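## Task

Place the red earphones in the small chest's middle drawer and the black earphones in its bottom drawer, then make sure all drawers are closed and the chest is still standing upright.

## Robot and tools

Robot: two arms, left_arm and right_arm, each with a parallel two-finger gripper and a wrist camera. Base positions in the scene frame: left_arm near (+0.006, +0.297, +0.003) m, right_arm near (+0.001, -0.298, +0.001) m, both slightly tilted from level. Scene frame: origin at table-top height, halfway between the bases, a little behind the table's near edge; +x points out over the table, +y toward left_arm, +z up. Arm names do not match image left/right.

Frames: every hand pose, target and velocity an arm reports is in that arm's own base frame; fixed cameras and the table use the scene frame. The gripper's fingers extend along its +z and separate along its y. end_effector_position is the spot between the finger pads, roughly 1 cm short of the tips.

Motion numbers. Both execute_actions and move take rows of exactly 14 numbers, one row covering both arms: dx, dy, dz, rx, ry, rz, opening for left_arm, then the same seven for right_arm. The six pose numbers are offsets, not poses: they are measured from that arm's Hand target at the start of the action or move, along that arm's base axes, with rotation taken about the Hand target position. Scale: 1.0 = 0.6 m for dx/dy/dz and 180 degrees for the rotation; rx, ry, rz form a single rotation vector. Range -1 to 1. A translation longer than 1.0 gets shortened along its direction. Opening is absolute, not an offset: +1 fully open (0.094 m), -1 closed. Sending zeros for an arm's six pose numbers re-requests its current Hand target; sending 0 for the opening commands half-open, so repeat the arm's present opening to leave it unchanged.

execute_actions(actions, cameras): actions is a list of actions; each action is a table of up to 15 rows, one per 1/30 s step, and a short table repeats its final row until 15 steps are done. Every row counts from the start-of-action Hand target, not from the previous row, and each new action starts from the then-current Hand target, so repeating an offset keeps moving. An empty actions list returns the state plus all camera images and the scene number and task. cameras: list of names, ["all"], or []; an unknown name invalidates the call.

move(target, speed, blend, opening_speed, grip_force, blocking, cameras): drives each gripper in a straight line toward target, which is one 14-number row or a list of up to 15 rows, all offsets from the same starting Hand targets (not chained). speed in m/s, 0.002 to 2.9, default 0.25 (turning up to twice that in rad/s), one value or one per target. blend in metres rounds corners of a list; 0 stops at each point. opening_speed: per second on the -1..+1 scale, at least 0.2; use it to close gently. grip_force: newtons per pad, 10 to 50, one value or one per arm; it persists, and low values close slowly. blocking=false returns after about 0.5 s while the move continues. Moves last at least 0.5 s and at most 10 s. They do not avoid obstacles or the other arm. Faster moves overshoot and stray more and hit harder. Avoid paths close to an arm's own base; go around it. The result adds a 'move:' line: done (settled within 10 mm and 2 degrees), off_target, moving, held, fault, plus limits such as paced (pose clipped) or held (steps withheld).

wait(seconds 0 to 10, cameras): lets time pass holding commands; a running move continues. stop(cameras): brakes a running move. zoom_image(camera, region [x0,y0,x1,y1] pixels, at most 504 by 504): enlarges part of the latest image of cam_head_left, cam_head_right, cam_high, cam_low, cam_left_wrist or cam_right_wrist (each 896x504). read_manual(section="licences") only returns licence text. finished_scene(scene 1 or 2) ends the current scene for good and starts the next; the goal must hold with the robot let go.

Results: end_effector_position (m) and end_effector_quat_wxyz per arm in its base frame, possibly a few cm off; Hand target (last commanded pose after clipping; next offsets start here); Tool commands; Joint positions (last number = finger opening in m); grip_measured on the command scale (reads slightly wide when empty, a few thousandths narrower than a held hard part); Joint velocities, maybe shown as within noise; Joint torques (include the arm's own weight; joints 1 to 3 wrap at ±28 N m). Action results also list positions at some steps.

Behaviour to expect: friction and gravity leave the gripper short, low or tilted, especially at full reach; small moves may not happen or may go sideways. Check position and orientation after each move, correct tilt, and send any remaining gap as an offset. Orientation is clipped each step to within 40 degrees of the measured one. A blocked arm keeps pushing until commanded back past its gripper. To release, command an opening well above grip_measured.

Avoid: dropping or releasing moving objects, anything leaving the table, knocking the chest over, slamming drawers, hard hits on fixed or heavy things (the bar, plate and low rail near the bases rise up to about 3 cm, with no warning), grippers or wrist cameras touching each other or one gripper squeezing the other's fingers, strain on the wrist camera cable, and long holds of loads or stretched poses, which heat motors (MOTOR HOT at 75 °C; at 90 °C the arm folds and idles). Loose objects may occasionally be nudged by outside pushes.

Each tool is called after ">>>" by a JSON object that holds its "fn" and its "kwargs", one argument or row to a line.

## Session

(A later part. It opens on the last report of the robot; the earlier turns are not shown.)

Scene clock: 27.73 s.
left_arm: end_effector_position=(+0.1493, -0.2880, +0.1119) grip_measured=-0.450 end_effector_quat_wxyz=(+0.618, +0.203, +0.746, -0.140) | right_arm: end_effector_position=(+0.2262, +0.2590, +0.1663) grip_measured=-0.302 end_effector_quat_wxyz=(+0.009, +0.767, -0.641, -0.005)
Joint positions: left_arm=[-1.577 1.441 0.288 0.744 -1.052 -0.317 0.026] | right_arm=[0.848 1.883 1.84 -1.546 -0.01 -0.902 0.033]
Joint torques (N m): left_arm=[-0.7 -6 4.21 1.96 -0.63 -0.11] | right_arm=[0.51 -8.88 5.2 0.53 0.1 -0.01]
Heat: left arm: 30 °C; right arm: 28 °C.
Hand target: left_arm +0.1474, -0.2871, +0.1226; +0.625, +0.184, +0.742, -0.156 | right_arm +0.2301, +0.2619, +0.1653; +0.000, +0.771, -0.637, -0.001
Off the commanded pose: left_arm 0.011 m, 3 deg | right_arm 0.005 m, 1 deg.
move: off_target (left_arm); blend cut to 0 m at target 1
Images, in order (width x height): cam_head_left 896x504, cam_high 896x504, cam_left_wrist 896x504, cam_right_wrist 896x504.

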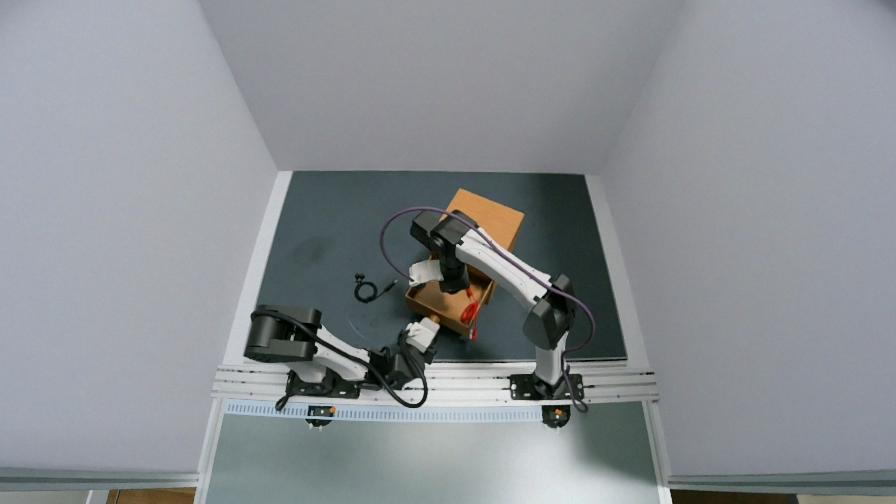

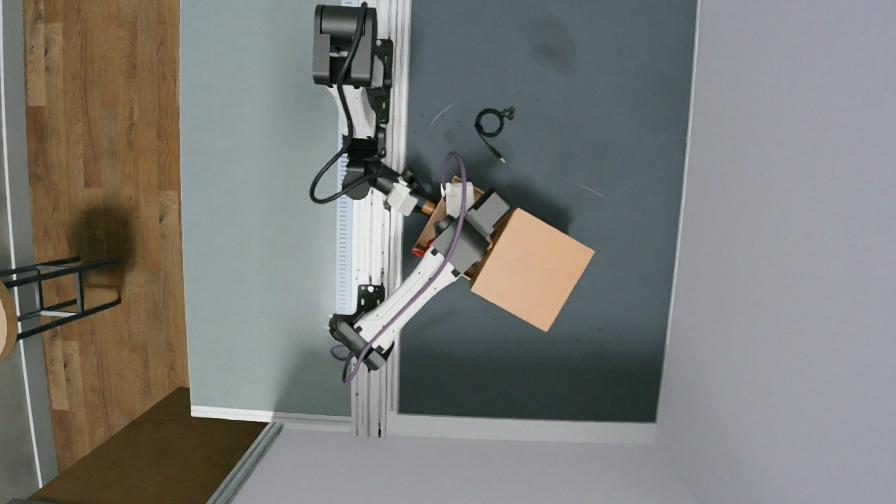

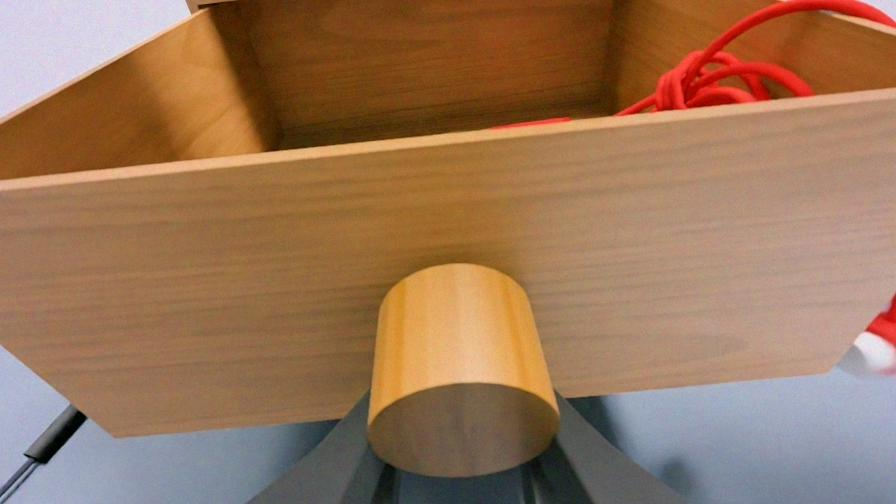

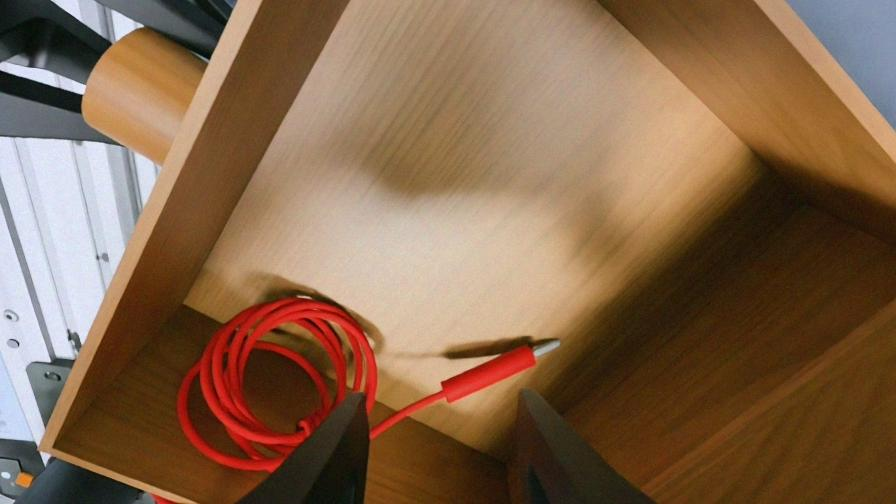

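>>> {"fn": "move", "kwargs": {
  "target": [
    [0,0,0,0,0,0,-0.45,-0.05,0,-0.045,0,0,0,-0.3],
    [0,0,0,0,0,0,-0.45,-0.05,0,-0.045,0,0,0,-1]
  ],
  "speed": 0.15,
  "cameras": ["cam_right_wrist"]
}}

>>> {"fn": "move", "kwargs": {
  "target": [0,0,0,0,0,0,-0.45,0.02,0.04,0.22,0,0,0,-1],
  "speed": 0.2,
  "cameras": ["cam_right_wrist","cam_head_right","cam_left_wrist"]
}}

Scene clock: 30.00 s.
left_arm: end_effector_position=(+0.1493, -0.2880, +0.1119) grip_measured=-0.450 end_effector_quat_wxyz=(+0.618, +0.203, +0.746, -0.140) | right_arm: end_effector_position=(+0.1981, +0.2617, +0.1310) grip_measured=-0.994 end_effector_quat_wxyz=(+0.021, +0.773, -0.634, -0.004)
Joint positions: left_arm=[-1.577 1.441 0.288 0.744 -1.052 -0.317 0.026] | right_arm=[0.918 1.826 1.625 -1.412 -0.01 -0.85 0]
Joint torques (N m): left_arm=[-0.7 -5.98 4.19 1.96 -0.63 -0.11] | right_arm=[0.35 -11.56 4.45 0.47 0.1 0.15]
Heat: left arm: 30 °C; right arm: 28 °C.
Hand target: left_arm +0.1474, -0.2871, +0.1226; +0.625, +0.184, +0.742, -0.156 | right_arm +0.2001, +0.2619, +0.1383; +0.000, +0.771, -0.637, -0.001
Off the commanded pose: left_arm 0.011 m, 3 deg | right_arm 0.008 m, 2 deg.
move: off_target (left_arm); target 2's new opening was sent with right_arm's hand 0.008 m and 3 deg from that target
Images, in order (width x height): cam_right_wrist 896x504.

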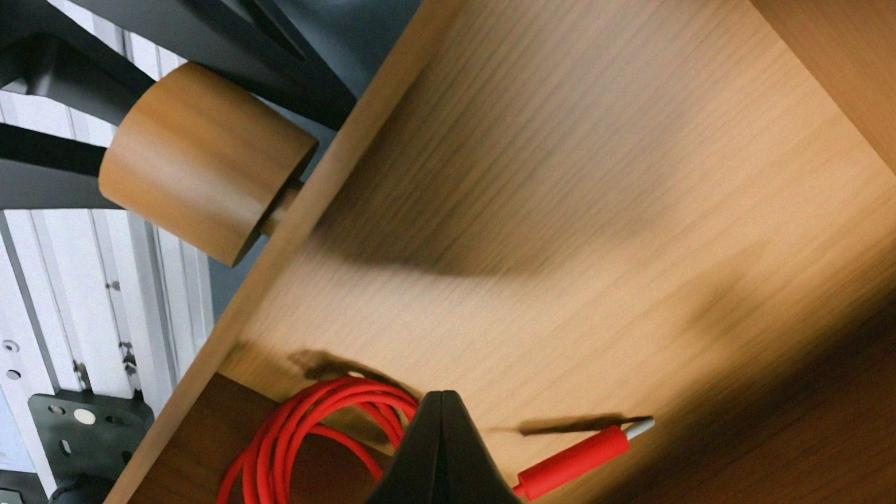

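Scene clock: 31.20 s.
left_arm: end_effector_position=(+0.1493, -0.2880, +0.1119) grip_measured=-0.450 end_effector_quat_wxyz=(+0.618, +0.203, +0.746, -0.140) | right_arm: end_effector_position=(+0.2127, +0.2881, +0.2604) grip_measured=-0.994 end_effector_quat_wxyz=(-0.149, +0.764, -0.627, -0.012)
Joint positions: left_arm=[-1.577 1.441 0.288 0.744 -1.052 -0.317 0.026] | right_arm=[0.93 1.743 2.016 -1.545 -0.01 -0.836 0]
Joint torques (N m): left_arm=[-0.72 -5.98 4.19 1.95 -0.62 -0.11] | right_arm=[0.53 -8.57 7.08 0.91 0.1 0.16]
Heat: left arm: 30 °C; right arm: 28 °C.
Hand target: left_arm +0.1474, -0.2871, +0.1226; +0.625, +0.184, +0.742, -0.156 | right_arm +0.2121, +0.2860, +0.2703; +0.000, +0.771, -0.637, -0.001
Off the commanded pose: left_arm 0.011 m, 3 deg | right_arm 0.010 m, 17 deg.
joint sent to its limit (right arm) — joint 4 (wrist pitch), lower limit. The joint targets are off in orientation, not in position.
move: off_target (left_arm, right_arm)
Images, in order (width x height): cam_head_right 896x504, cam_left_wrist 896x504, cam_right_wrist 896x504.

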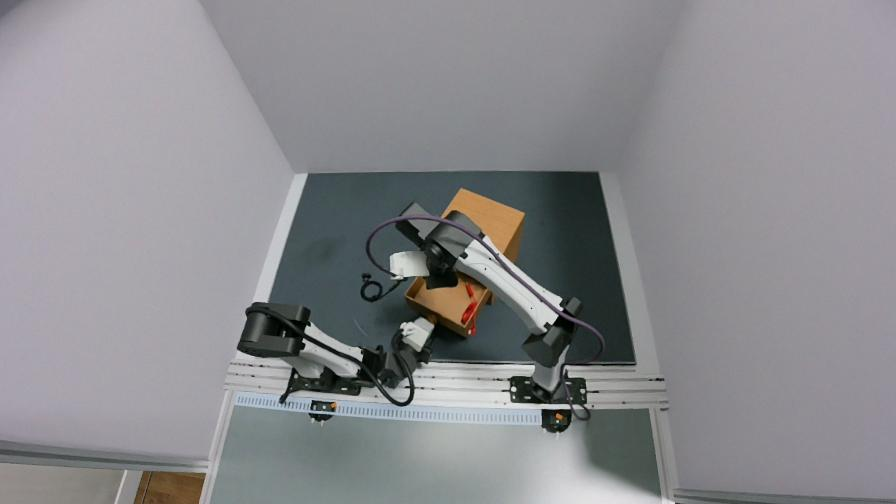

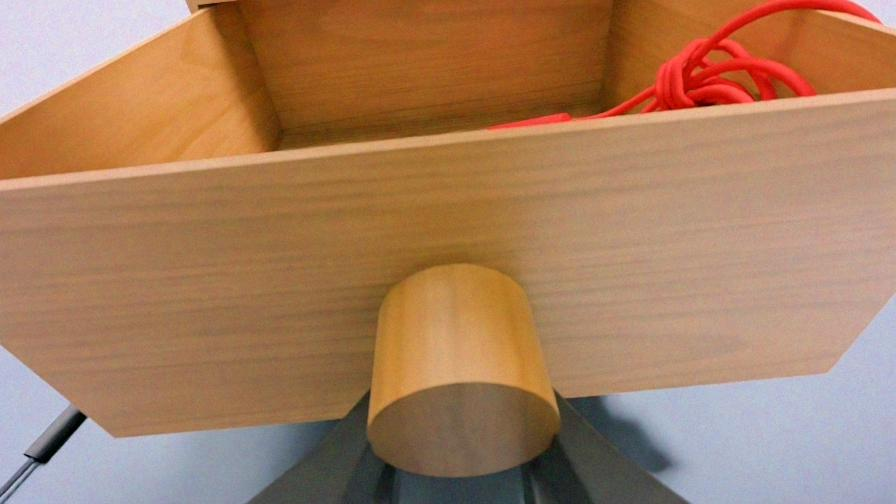

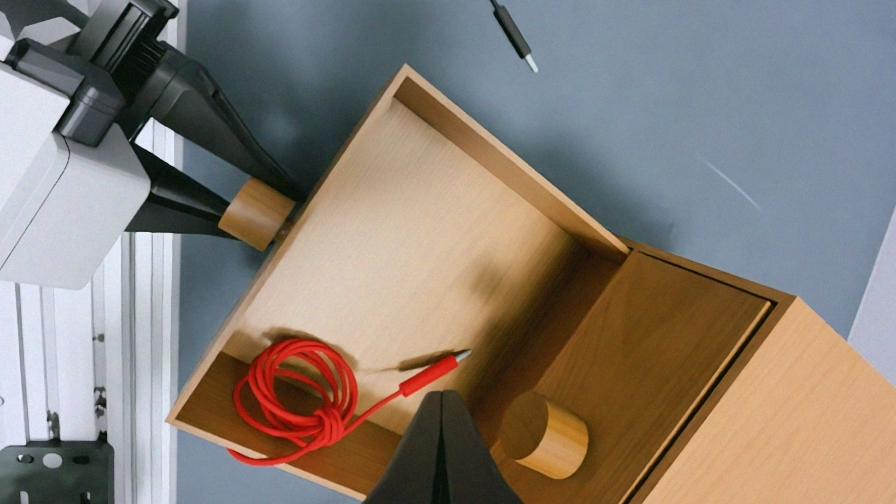

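>>> {"fn": "move", "kwargs": {
  "target": [
    [0,0,0.005,0,0,0,0.4,0,0,0,0,0,0,-1],
    [-0.083,0.045,0,0,0,0,0.4,0,0,0,0,0,0,-0.25],
    [0.0,0.2,0.1,0.05,0.2,0.06,0.4,-0.011,-0.122,-0.1,0,0,0,-0.25],
    [0.225,0.378,0.1,0.109,0.436,0.129,-0.15,-0.011,-0.122,-0.18,0,0,0,-0.25]
  ],
  "speed": 0.3,
  "blend": [0,0.01,0.04,0],
  "cameras": ["cam_right_wrist","cam_left_wrist","cam_high"]
}}

Scene clock: 40.40 s.
left_arm: end_effector_position=(+0.2791, -0.0600, +0.1732) grip_measured=-0.148 end_effector_quat_wxyz=(-0.009, -0.002, +1.000, +0.007) | right_arm: end_effector_position=(+0.2005, +0.2133, +0.1668) grip_measured=-0.252 end_effector_quat_wxyz=(+0.002, +0.771, -0.637, -0.005)
Joint positions: left_arm=[-0.217 1.656 1.593 -1.529 -0.009 -0.222 0.04] | right_arm=[0.811 1.664 1.576 -1.488 -0.01 -0.949 0.035]
Joint torques (N m): left_arm=[0.88 -6.39 7.99 0.01 0.01 0.11] | right_arm=[-0.47 -6.53 4.46 0.56 0.1 -0.01]
Heat: left arm: 31 °C; right arm: 29 °C.
Hand target: left_arm +0.2824, -0.0604, +0.1826; +0.000, +0.000, +1.000, +0.001 | right_arm +0.2054, +0.2127, +0.1622; +0.000, +0.771, -0.637, -0.001
Off the commanded pose: left_arm 0.010 m, 1 deg | right_arm 0.007 m, 1 deg.
move: done; blend cut to 0 m at target 2; target 2's new opening was sent with right_arm's hand 0.010 m and 17 deg from that target
Images, in order (width x height): cam_high 896x504, cam_left_wrist 896x504, cam_right_wrist 896x504.

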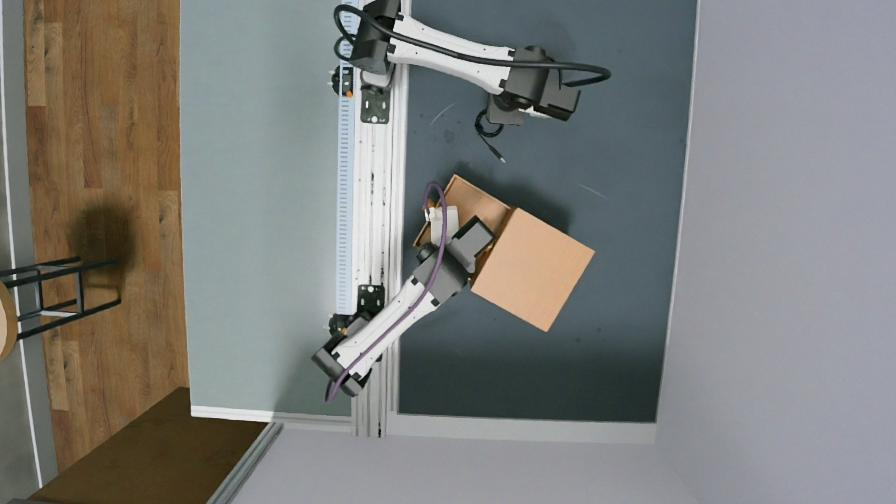

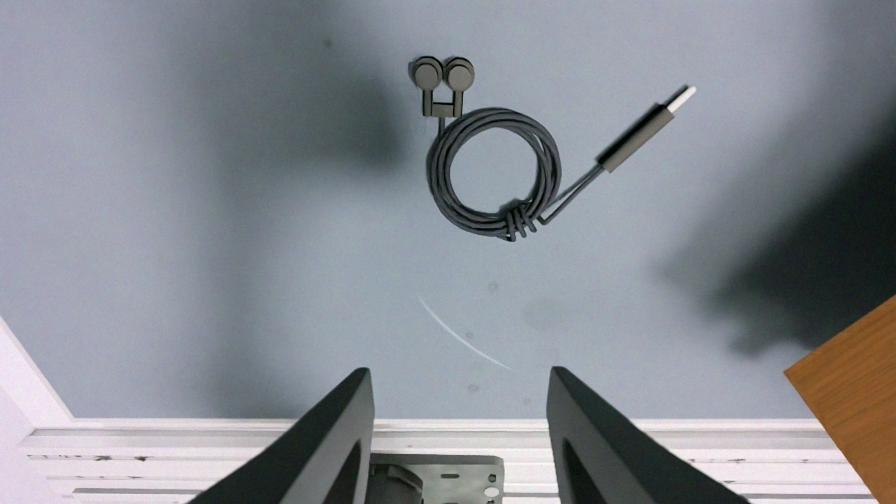

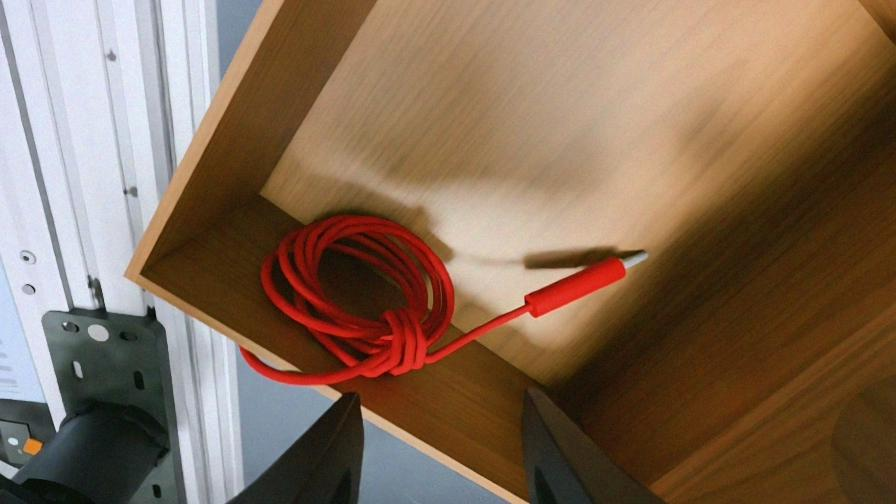

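>>> {"fn": "move", "kwargs": {
  "target": [
    [0.016,0.009,-0.264,0,0,0,-0.15,0,0,-0.095,0,0,0,-0.25],
    [0.016,0.009,-0.264,0,0,0,-1,0,0,-0.095,0,0,0,-1]
  ],
  "speed": 0.25,
  "cameras": ["cam_right_wrist","cam_left_wrist"]
}}

>>> {"fn": "move", "kwargs": {
  "target": [0,0,0.3,0,0,0,-1,0.02,0.07,0.25,0,0,0,-1],
  "speed": 0.2,
  "cameras": ["cam_right_wrist","cam_left_wrist","cam_head_right","cam_high"]
}}

Scene clock: 43.00 s.
left_arm: end_effector_position=(+0.2913, -0.0569, +0.0259) grip_measured=-0.939 end_effector_quat_wxyz=(-0.003, +0.000, +1.000, +0.004) | right_arm: end_effector_position=(+0.2046, +0.2175, +0.1086) grip_measured=-0.994 end_effector_quat_wxyz=(-0.006, +0.771, -0.637, -0.004)
Joint positions: left_arm=[-0.197 1.749 1.103 -0.932 -0.007 -0.198 0.003] | right_arm=[0.811 1.664 1.345 -1.241 -0.009 -0.949 0]
Joint torques (N m): left_arm=[1.26 -6.97 4.04 0.4 -0.01 0.11] | right_arm=[-0.46 -7.08 4.6 0.39 0.1 -0.01]
Heat: left arm: 31 °C; right arm: 29 °C.
Hand target: left_arm +0.2921, -0.0550, +0.0242; +0.000, +0.000, +1.000, +0.001 | right_arm +0.2055, +0.2127, +0.1053; +0.000, +0.771, -0.637, +0.000
Off the commanded pose: left_arm 0.003 m, 1 deg | right_arm 0.006 m, 1 deg.
move: done
Images, in order (width x height): cam_left_wrist 896x504, cam_right_wrist 896x504.

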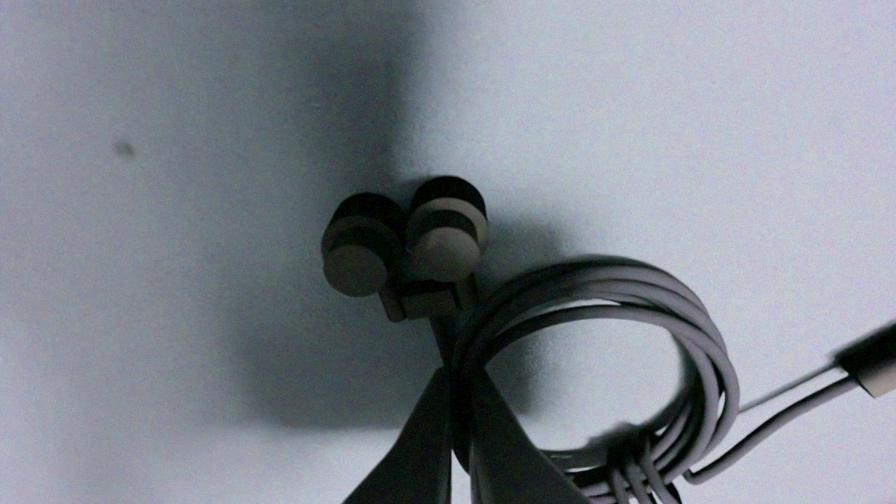

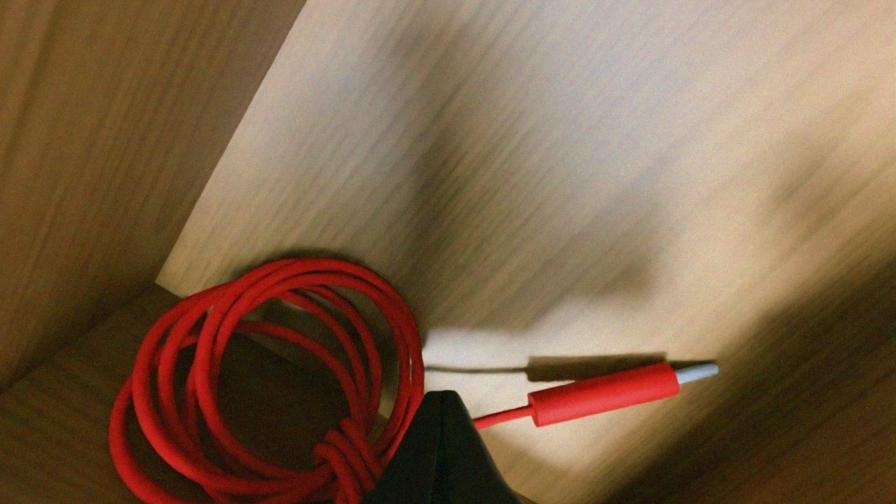

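Scene clock: 44.67 s.
left_arm: end_effector_position=(+0.2924, -0.0571, +0.1889) grip_measured=-0.939 end_effector_quat_wxyz=(+0.014, +0.000, +1.000, +0.001) | right_arm: end_effector_position=(+0.2181, +0.2565, +0.2432) grip_measured=-0.994 end_effector_quat_wxyz=(-0.116, +0.768, -0.630, -0.002)
Joint positions: left_arm=[-0.197 1.671 1.674 -1.547 -0.007 -0.198 0.003] | right_arm=[0.861 1.693 1.9 -1.545 -0.009 -0.904 0]
Joint torques (N m): left_arm=[1.25 -8.79 7.39 0.13 -0.01 0.11] | right_arm=[0.51 -8.72 7.28 0.76 0.1 0.16]
Heat: left arm: 31 °C; right arm: 29 °C.
Hand target: left_arm +0.2921, -0.0550, +0.2042; +0.000, +0.000, +1.000, +0.001 | right_arm +0.2176, +0.2547, +0.2553; +0.000, +0.771, -0.637, -0.001
Off the commanded pose: left_arm 0.015 m, 2 deg | right_arm 0.012 m, 13 deg.
joint sent to its limit (left arm) — joint 4 (wrist pitch), lower limit. The joint targets are off in orientation, not in position.
joint sent to its limit (right arm) — joint 4 (wrist pitch), lower limit. The joint targets are off in orientation, not in position.
move: off_target (left_arm, right_arm)
Images, in order (width x height): cam_head_right 896x504, cam_high 896x504, cam_left_wrist 896x504, cam_right_wrist 896x504.

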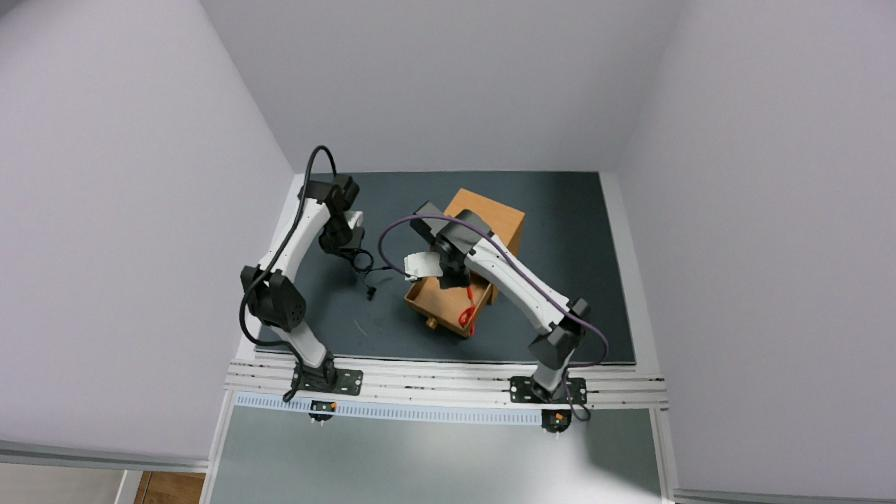

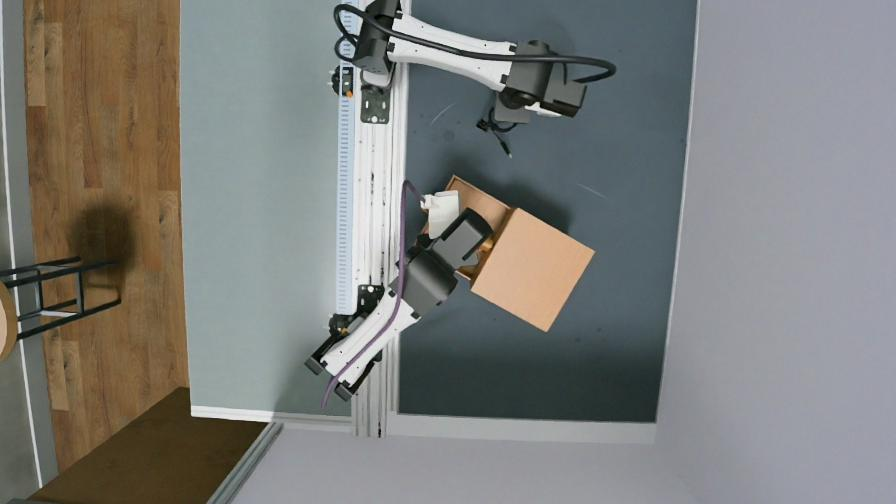

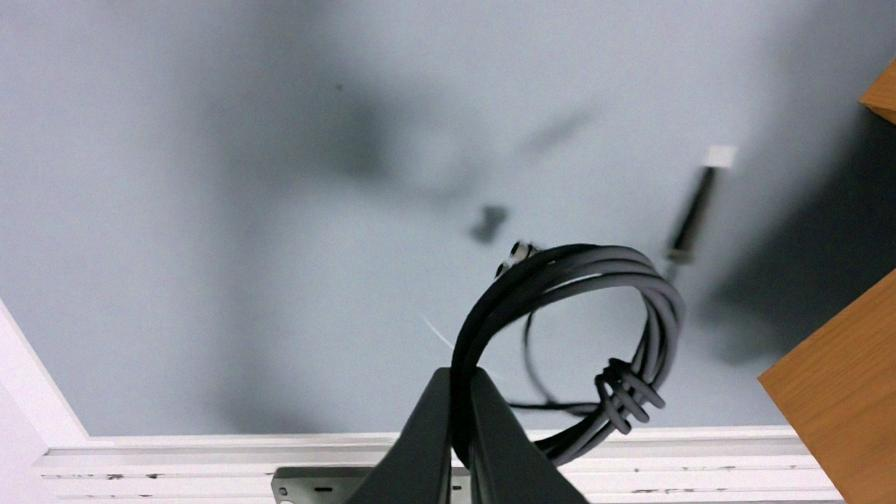

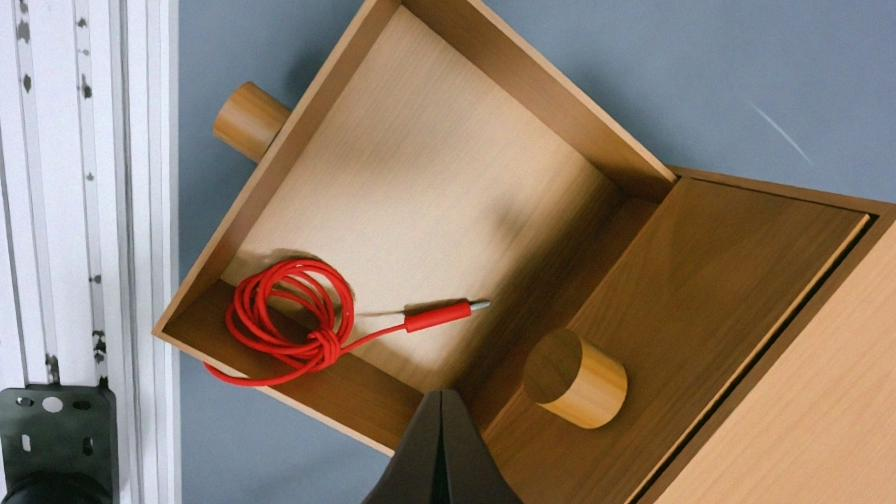

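>>> {"fn": "move", "kwargs": {
  "target": [
    [0,0,0,0,0,0,-1,-0.0457,-0.0797,-0.17,0,0,0,-0.15],
    [0,0,0,0,0,0,-1,-0.0457,-0.0797,-0.2577,0,0,0,-0.15]
  ],
  "speed": 0.2,
  "blend": 0.01,
  "cameras": ["cam_right_wrist"]
}}

Scene clock: 46.47 s.
left_arm: end_effector_position=(+0.2922, -0.0571, +0.1889) grip_measured=-0.939 end_effector_quat_wxyz=(+0.013, +0.000, +1.000, +0.001) | right_arm: end_effector_position=(+0.1657, +0.2129, +0.1264) grip_measured=-0.151 end_effector_quat_wxyz=(-0.004, +0.770, -0.636, -0.052)
Joint positions: left_arm=[-0.197 1.671 1.674 -1.548 -0.007 -0.198 0.003] | right_arm=[0.842 1.556 1.3 -1.311 -0.105 -0.919 0.04]
Joint torques (N m): left_arm=[1.25 -8.81 7.38 0.12 -0.01 0.11] | right_arm=[-0.94 -1.92 2.11 1.22 0.9 -0.05]
Heat: left arm: 31 °C; right arm: 29 °C.
Hand target: left_arm +0.2921, -0.0550, +0.2042; +0.000, +0.000, +1.000, +0.001 | right_arm +0.1901, +0.2069, +0.1006; +0.000, +0.771, -0.637, +0.000
Off the commanded pose: left_arm 0.015 m, 1 deg | right_arm 0.036 m, 6 deg.
joint sent to its limit (left arm) — joint 4 (wrist pitch), lower limit. The joint targets are off in orientation, not in position.
move: off_target (left_arm, right_arm)
Images, in order (width x height): cam_right_wrist 896x504.

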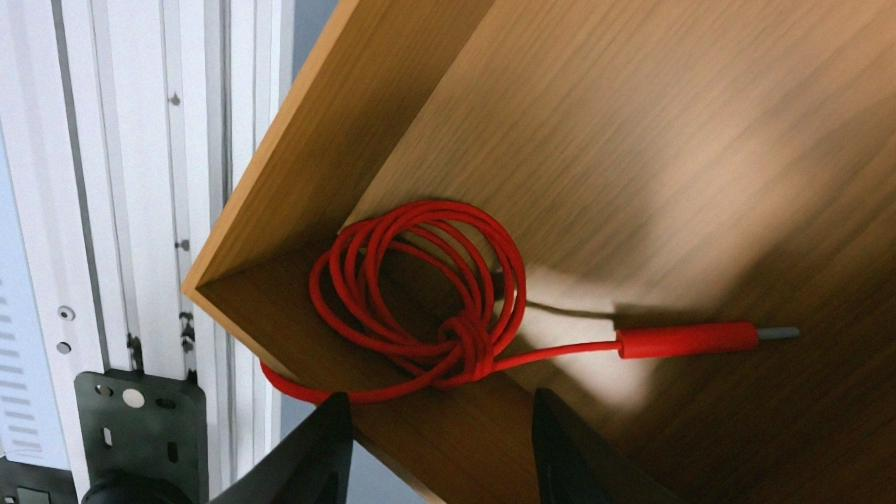

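>>> {"fn": "move", "kwargs": {
  "target": [
    [0,0,0,0,0,0,-1,-0.03,0.0235,0.083,0,0,0,-0.3],
    [0,0,0,0,0,0,-1,-0.03,0.0235,0.009,0,0,0,-0.3]
  ],
  "speed": 0.2,
  "cameras": ["cam_right_wrist"]
}}

Scene clock: 48.57 s.
left_arm: end_effector_position=(+0.2922, -0.0571, +0.1889) grip_measured=-0.939 end_effector_quat_wxyz=(+0.013, +0.000, +1.000, +0.001) | right_arm: end_effector_position=(+0.1715, +0.2241, +0.1144) grip_measured=-0.298 end_effector_quat_wxyz=(-0.011, +0.773, -0.635, -0.008)
Joint positions: left_arm=[-0.197 1.671 1.674 -1.548 -0.007 -0.198 0.003] | right_arm=[0.908 1.588 1.288 -1.247 -0.015 -0.857 0.033]
Joint torques (N m): left_arm=[1.25 -8.83 7.39 0.12 -0.01 0.11] | right_arm=[0.38 -5.07 4.33 0.49 0.14 0.13]
Heat: left arm: 31 °C; right arm: 29 °C.
Hand target: left_arm +0.2921, -0.0550, +0.2042; +0.000, +0.000, +1.000, +0.001 | right_arm +0.1722, +0.2210, +0.1061; +0.000, +0.771, -0.637, -0.001
Off the commanded pose: left_arm 0.015 m, 1 deg | right_arm 0.009 m, 2 deg.
joint sent to its limit (left arm) — joint 4 (wrist pitch), lower limit. The joint targets are off in orientation, not in position.
move: off_target (left_arm)
Images, in order (width x height): cam_right_wrist 896x504.

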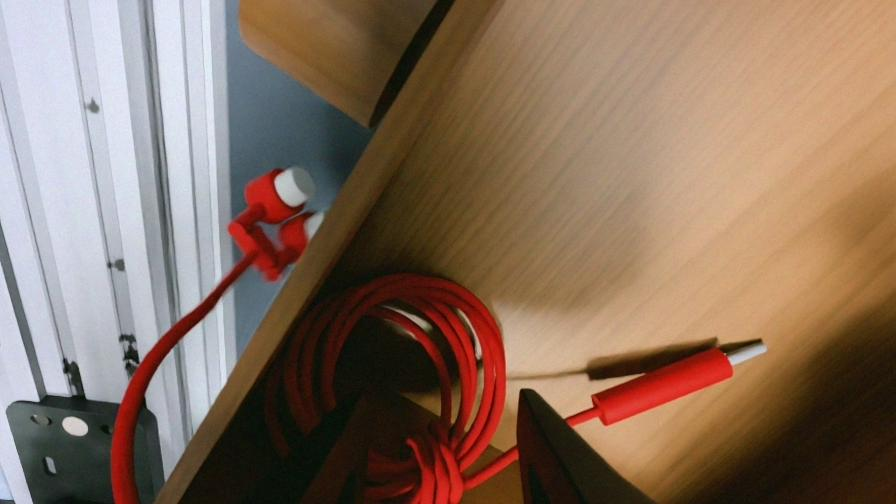

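>>> {"fn": "move", "kwargs": {
  "target": [
    [0,0,0,0,0,0,-1,0,0,-0.005,0,0,0,-1],
    [0,0,0,0,0,0,-1,0.04,0.02,0.3,0,0,0,-1]
  ],
  "speed": 0.2,
  "cameras": ["cam_right_wrist","cam_head_right"]
}}

Scene clock: 50.90 s.
left_arm: end_effector_position=(+0.2922, -0.0571, +0.1889) grip_measured=-0.939 end_effector_quat_wxyz=(+0.013, +0.000, +1.000, +0.001) | right_arm: end_effector_position=(+0.1938, +0.2368, +0.2794) grip_measured=-0.994 end_effector_quat_wxyz=(-0.174, +0.758, -0.628, -0.007)
Joint positions: left_arm=[-0.197 1.671 1.674 -1.548 -0.007 -0.198 0.003] | right_arm=[0.877 1.524 1.849 -1.545 -0.014 -0.878 0]
Joint torques (N m): left_arm=[1.26 -8.81 7.38 0.12 -0.01 0.11] | right_arm=[-0.46 -6.08 6.91 1 0.11 0.01]
Heat: left arm: 32 °C; right arm: 29 °C.
Hand target: left_arm +0.2921, -0.0550, +0.2042; +0.000, +0.000, +1.000, +0.001 | right_arm +0.1961, +0.2331, +0.2860; +0.000, +0.771, -0.637, -0.001
Off the commanded pose: left_arm 0.015 m, 1 deg | right_arm 0.008 m, 20 deg.
joint sent to its limit (left arm) — joint 4 (wrist pitch), lower limit. The joint targets are off in orientation, not in position.
joint sent to its limit (right arm) — joint 4 (wrist pitch), lower limit. The joint targets are off in orientation, not in position.
move: off_target (left_arm, right_arm)
Images, in order (width x height): cam_head_right 896x504, cam_right_wrist 896x504.

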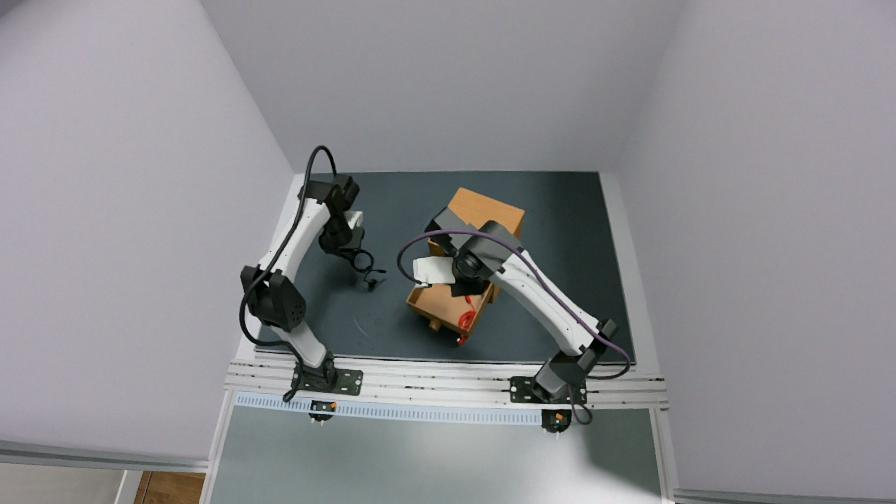

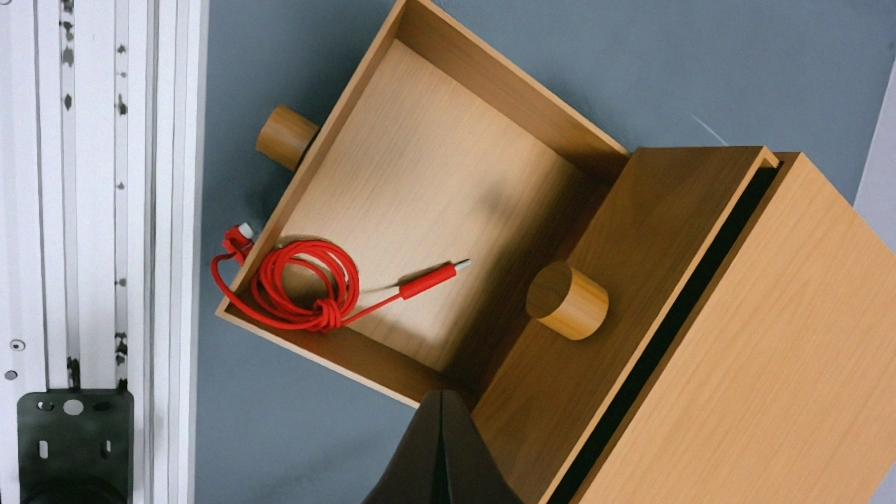

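>>> {"fn": "move", "kwargs": {
  "target": [
    [0,0,0,0,0,0,-1,-0.02,-0.0135,-0.2,0,0,0,-0.25],
    [0,0,0,0,0,0,-1,-0.02,-0.0135,-0.33,0,0,0,-0.25],
    [0,0,0,0,0,0,-1,-0.02,-0.0135,-0.33,0,0,0,-1]
  ],
  "speed": 0.2,
  "blend": [0.01,0,0],
  "cameras": ["cam_right_wrist"]
}}

>>> {"fn": "move", "kwargs": {
  "target": [0,0,0,0,0,0,-1,0,0,0.25,0,0,0,-1],
  "speed": 0.2,
  "cameras": ["cam_right_wrist","cam_head_right"]
}}

Scene clock: 54.13 s.
left_arm: end_effector_position=(+0.2922, -0.0571, +0.1889) grip_measured=-0.939 end_effector_quat_wxyz=(+0.013, +0.000, +1.000, +0.001) | right_arm: end_effector_position=(+0.1823, +0.2261, +0.0959) grip_measured=-0.994 end_effector_quat_wxyz=(-0.007, +0.772, -0.636, -0.007)
Joint positions: left_arm=[-0.197 1.671 1.674 -1.548 -0.007 -0.198 0.003] | right_arm=[0.884 1.636 1.264 -1.186 -0.014 -0.879 0]
Joint torques (N m): left_arm=[1.26 -8.81 7.38 0.12 -0.01 0.11] | right_arm=[0.38 -5.37 4.56 0.56 0.13 0.11]
Heat: left arm: 32 °C; right arm: 29 °C.
Hand target: left_arm +0.2921, -0.0550, +0.2042; +0.000, +0.000, +1.000, +0.001 | right_arm +0.1842, +0.2250, +0.0881; +0.000, +0.771, -0.637, -0.001
Off the commanded pose: left_arm 0.015 m, 1 deg | right_arm 0.008 m, 1 deg.
joint sent to its limit (left arm) — joint 4 (wrist pitch), lower limit. The joint targets are off in orientation, not in position.
move: off_target (left_arm)
Images, in order (width x height): cam_right_wrist 896x504.

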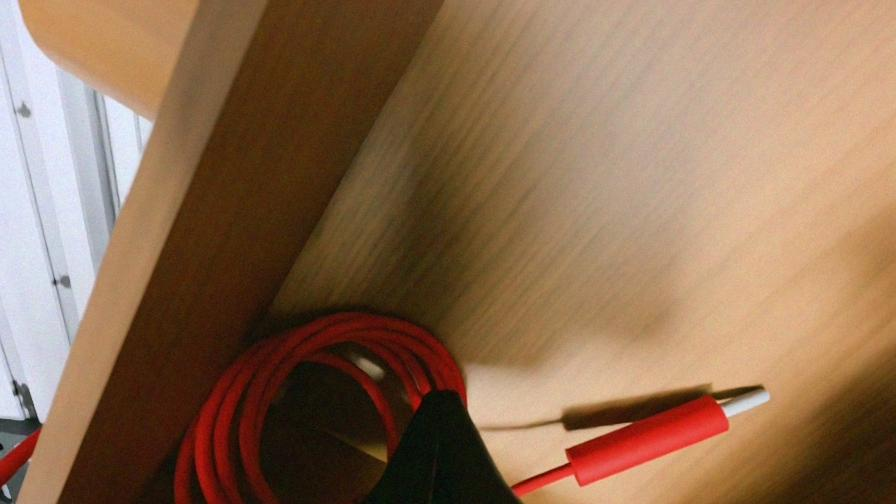

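Scene clock: 55.43 s.
left_arm: end_effector_position=(+0.2922, -0.0571, +0.1889) grip_measured=-0.939 end_effector_quat_wxyz=(+0.013, +0.000, +1.000, +0.001) | right_arm: end_effector_position=(+0.1829, +0.2269, +0.2291) grip_measured=-0.994 end_effector_quat_wxyz=(-0.088, +0.769, -0.633, -0.007)
Joint positions: left_arm=[-0.197 1.671 1.674 -1.548 -0.007 -0.198 0.003] | right_arm=[0.884 1.551 1.701 -1.545 -0.014 -0.879 0]
Joint torques (N m): left_arm=[1.25 -8.81 7.39 0.12 -0.01 0.11] | right_arm=[0.32 -7.02 7.27 0.63 0.12 0.12]
Heat: left arm: 32 °C; right arm: 29 °C.
Hand target: left_arm +0.2921, -0.0550, +0.2042; +0.000, +0.000, +1.000, +0.001 | right_arm +0.1841, +0.2250, +0.2381; +0.000, +0.771, -0.637, -0.001
Off the commanded pose: left_arm 0.015 m, 1 deg | right_arm 0.009 m, 10 deg.
joint sent to its limit (left arm) — joint 4 (wrist pitch), lower limit. The joint targets are off in orientation, not in position.
joint sent to its limit (right arm) — joint 4 (wrist pitch), lower limit. The joint targets are off in orientation, not in position.
move: off_target (left_arm, right_arm)
Images, in order (width x height): cam_head_right 896x504, cam_right_wrist 896x504.

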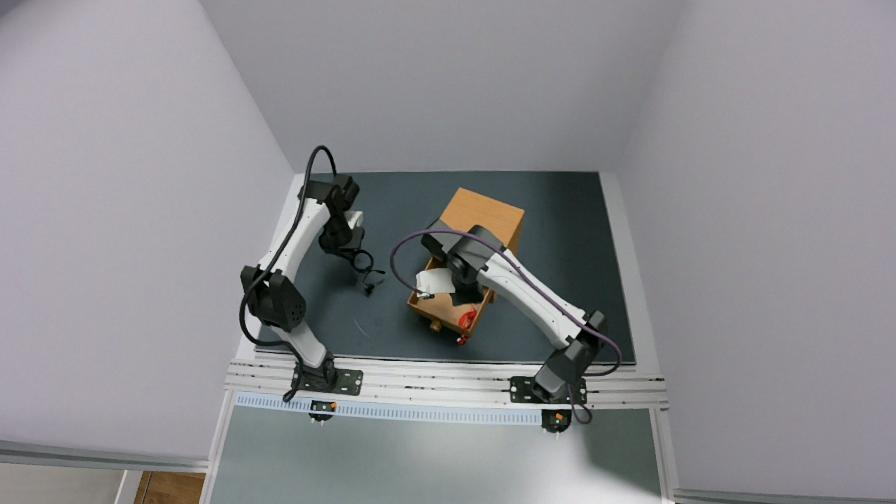

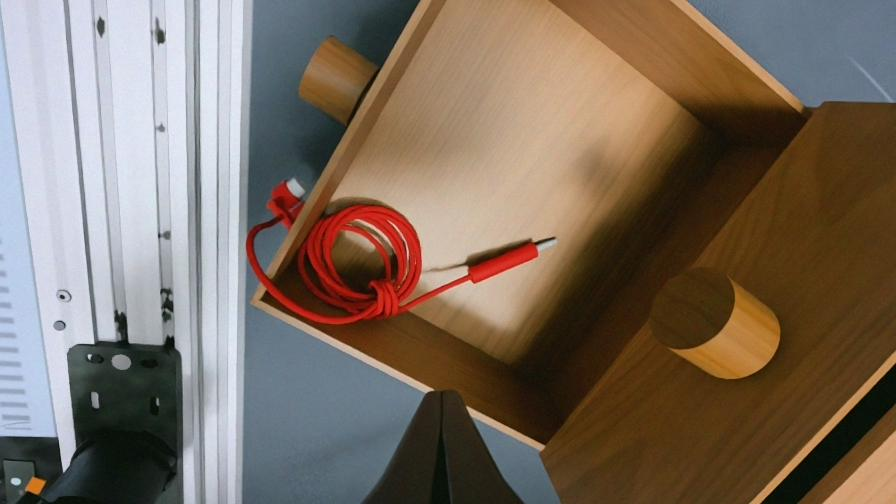

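>>> {"fn": "move", "kwargs": {
  "target": [
    [0,0,0,0,0,0,-1,0.002,-0.01,-0.22,0,0,0,-0.25],
    [0,0,0,0,0,0,-1,0.002,-0.01,-0.272,0,0,0,-0.25],
    [0,0,0,0,0,0,-1,0.002,-0.01,-0.272,0,0,0,-1]
  ],
  "speed": [0.25,0.08,0.1],
  "blend": [0.01,0,0],
  "cameras": ["cam_right_wrist"]
}}

>>> {"fn": "move", "kwargs": {
  "target": [0,0,0,0,0,0,-1,0,0,0.25,0,0,0,-1],
  "speed": 0.2,
  "cameras": ["cam_right_wrist","cam_head_right"]
}}

Scene clock: 57.90 s.
left_arm: end_effector_position=(+0.2922, -0.0571, +0.1889) grip_measured=-0.939 end_effector_quat_wxyz=(+0.013, +0.000, +1.000, +0.001) | right_arm: end_effector_position=(+0.1852, +0.2263, +0.0832) grip_measured=-0.994 end_effector_quat_wxyz=(-0.018, +0.771, -0.637, -0.007)
Joint positions: left_arm=[-0.197 1.671 1.674 -1.548 -0.007 -0.198 0.003] | right_arm=[0.877 1.63 1.207 -1.112 -0.013 -0.883 0]
Joint torques (N m): left_arm=[1.25 -8.83 7.38 0.12 -0.01 0.11] | right_arm=[-0.53 -5.29 4.51 0.38 0.13 0]
Heat: left arm: 32 °C; right arm: 29 °C.
Hand target: left_arm +0.2921, -0.0550, +0.2042; +0.000, +0.000, +1.000, +0.001 | right_arm +0.1854, +0.2190, +0.0749; +0.000, +0.771, -0.637, -0.001
Off the commanded pose: left_arm 0.015 m, 1 deg | right_arm 0.011 m, 2 deg.
joint sent to its limit (left arm) — joint 4 (wrist pitch), lower limit. The joint targets are off in orientation, not in position.
move: off_target (left_arm, right_arm); target 3's new opening was sent with right_arm's hand 0.016 m and 3 deg from that target
Images, in order (width x height): cam_right_wrist 896x504.

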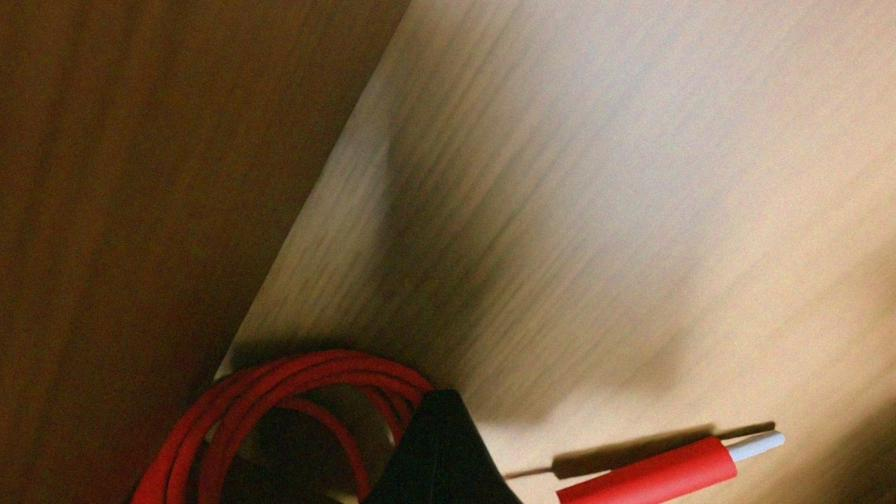

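Scene clock: 59.27 s.
left_arm: end_effector_position=(+0.2922, -0.0571, +0.1889) grip_measured=-0.939 end_effector_quat_wxyz=(+0.013, +0.000, +1.000, +0.001) | right_arm: end_effector_position=(+0.1819, +0.2223, +0.2141) grip_measured=-0.994 end_effector_quat_wxyz=(-0.060, +0.770, -0.636, -0.006)
Joint positions: left_arm=[-0.197 1.671 1.674 -1.548 -0.007 -0.198 0.003] | right_arm=[0.877 1.568 1.662 -1.545 -0.013 -0.883 0]
Joint torques (N m): left_arm=[1.25 -8.83 7.38 0.12 -0.01 0.11] | right_arm=[-0.59 -7.47 7.5 0.52 0.12 0.01]
Heat: left arm: 32 °C; right arm: 29 °C.
Hand target: left_arm +0.2921, -0.0550, +0.2042; +0.000, +0.000, +1.000, +0.001 | right_arm +0.1854, +0.2190, +0.2249; +0.000, +0.771, -0.637, -0.001
Off the commanded pose: left_arm 0.015 m, 1 deg | right_arm 0.012 m, 7 deg.
joint sent to its limit (left arm) — joint 4 (wrist pitch), lower limit. The joint targets are off in orientation, not in position.
joint sent to its limit (right arm) — joint 4 (wrist pitch), lower limit. The joint targets are off in orientation, not in position.
move: off_target (left_arm, right_arm)
Images, in order (width x height): cam_head_right 896x504, cam_right_wrist 896x504.

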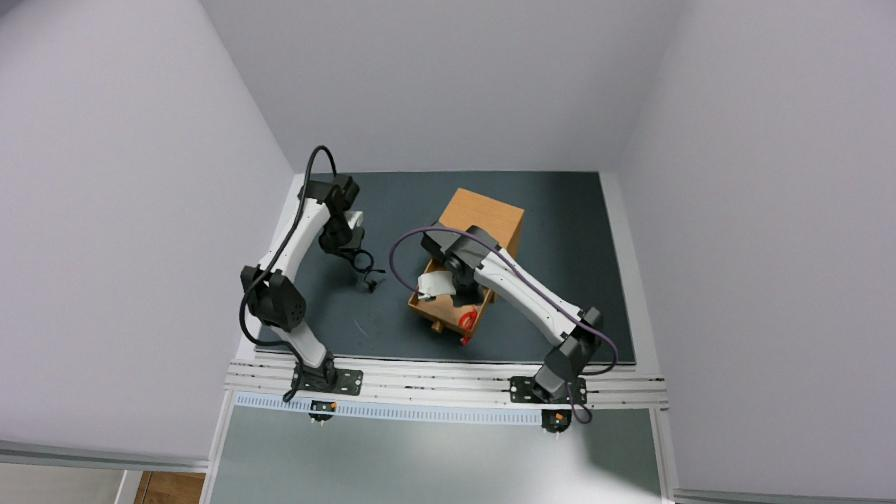

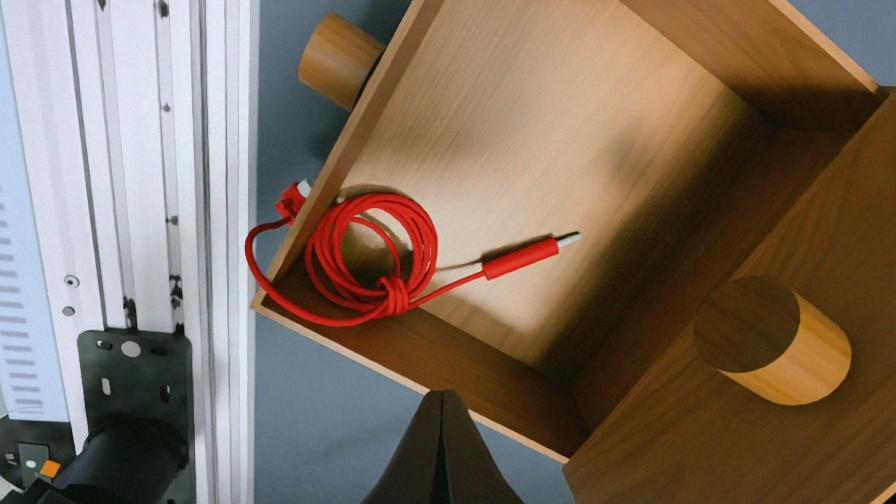

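>>> {"fn": "move", "kwargs": {
  "target": [
    [0,0,0,0,0,0,-1,-0.0123,-0.01,-0.19,0,0,0,-0.25],
    [0,0,0,0,0,0,-1,-0.0123,-0.01,-0.255,0,0,0,-0.25]
  ],
  "speed": [0.25,0.1],
  "blend": [0.01,0],
  "cameras": ["cam_right_wrist"]
}}

Scene clock: 62.30 s.
left_arm: end_effector_position=(+0.2922, -0.0571, +0.1889) grip_measured=-0.939 end_effector_quat_wxyz=(+0.013, +0.000, +1.000, +0.001) | right_arm: end_effector_position=(+0.1786, +0.2198, +0.0817) grip_measured=-0.252 end_effector_quat_wxyz=(-0.018, +0.771, -0.636, -0.009)
Joint positions: left_arm=[-0.197 1.671 1.674 -1.548 -0.007 -0.198 0.003] | right_arm=[0.878 1.597 1.166 -1.104 -0.017 -0.883 0.035]
Joint torques (N m): left_arm=[1.25 -8.81 7.38 0.12 -0.01 0.11] | right_arm=[0.01 -4.88 4.03 0.47 0.16 0.05]
Heat: left arm: 32 °C; right arm: 29 °C.
Hand target: left_arm +0.2921, -0.0550, +0.2042; +0.000, +0.000, +1.000, +0.001 | right_arm +0.1780, +0.2130, +0.0719; +0.000, +0.771, -0.637, -0.001
Off the commanded pose: left_arm 0.015 m, 1 deg | right_arm 0.012 m, 2 deg.
joint sent to its limit (left arm) — joint 4 (wrist pitch), lower limit. The joint targets are off in orientation, not in position.
move: off_target (left_arm, right_arm)
Images, in order (width x height): cam_right_wrist 896x504.

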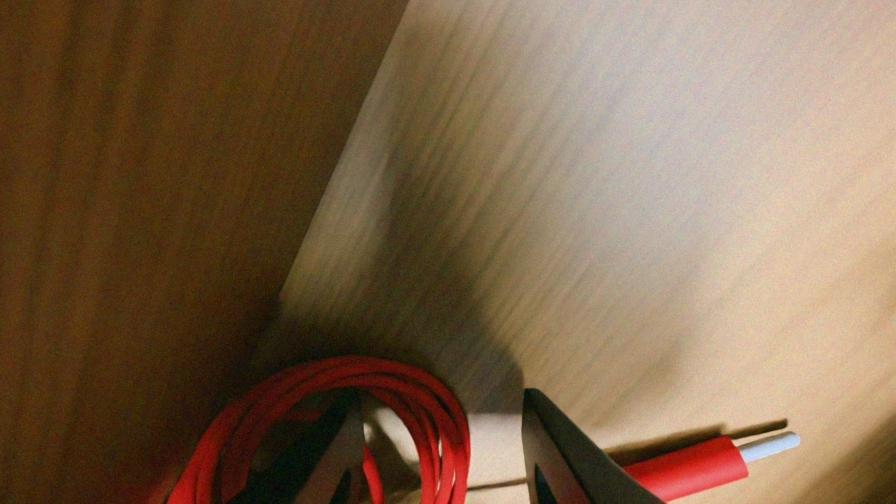

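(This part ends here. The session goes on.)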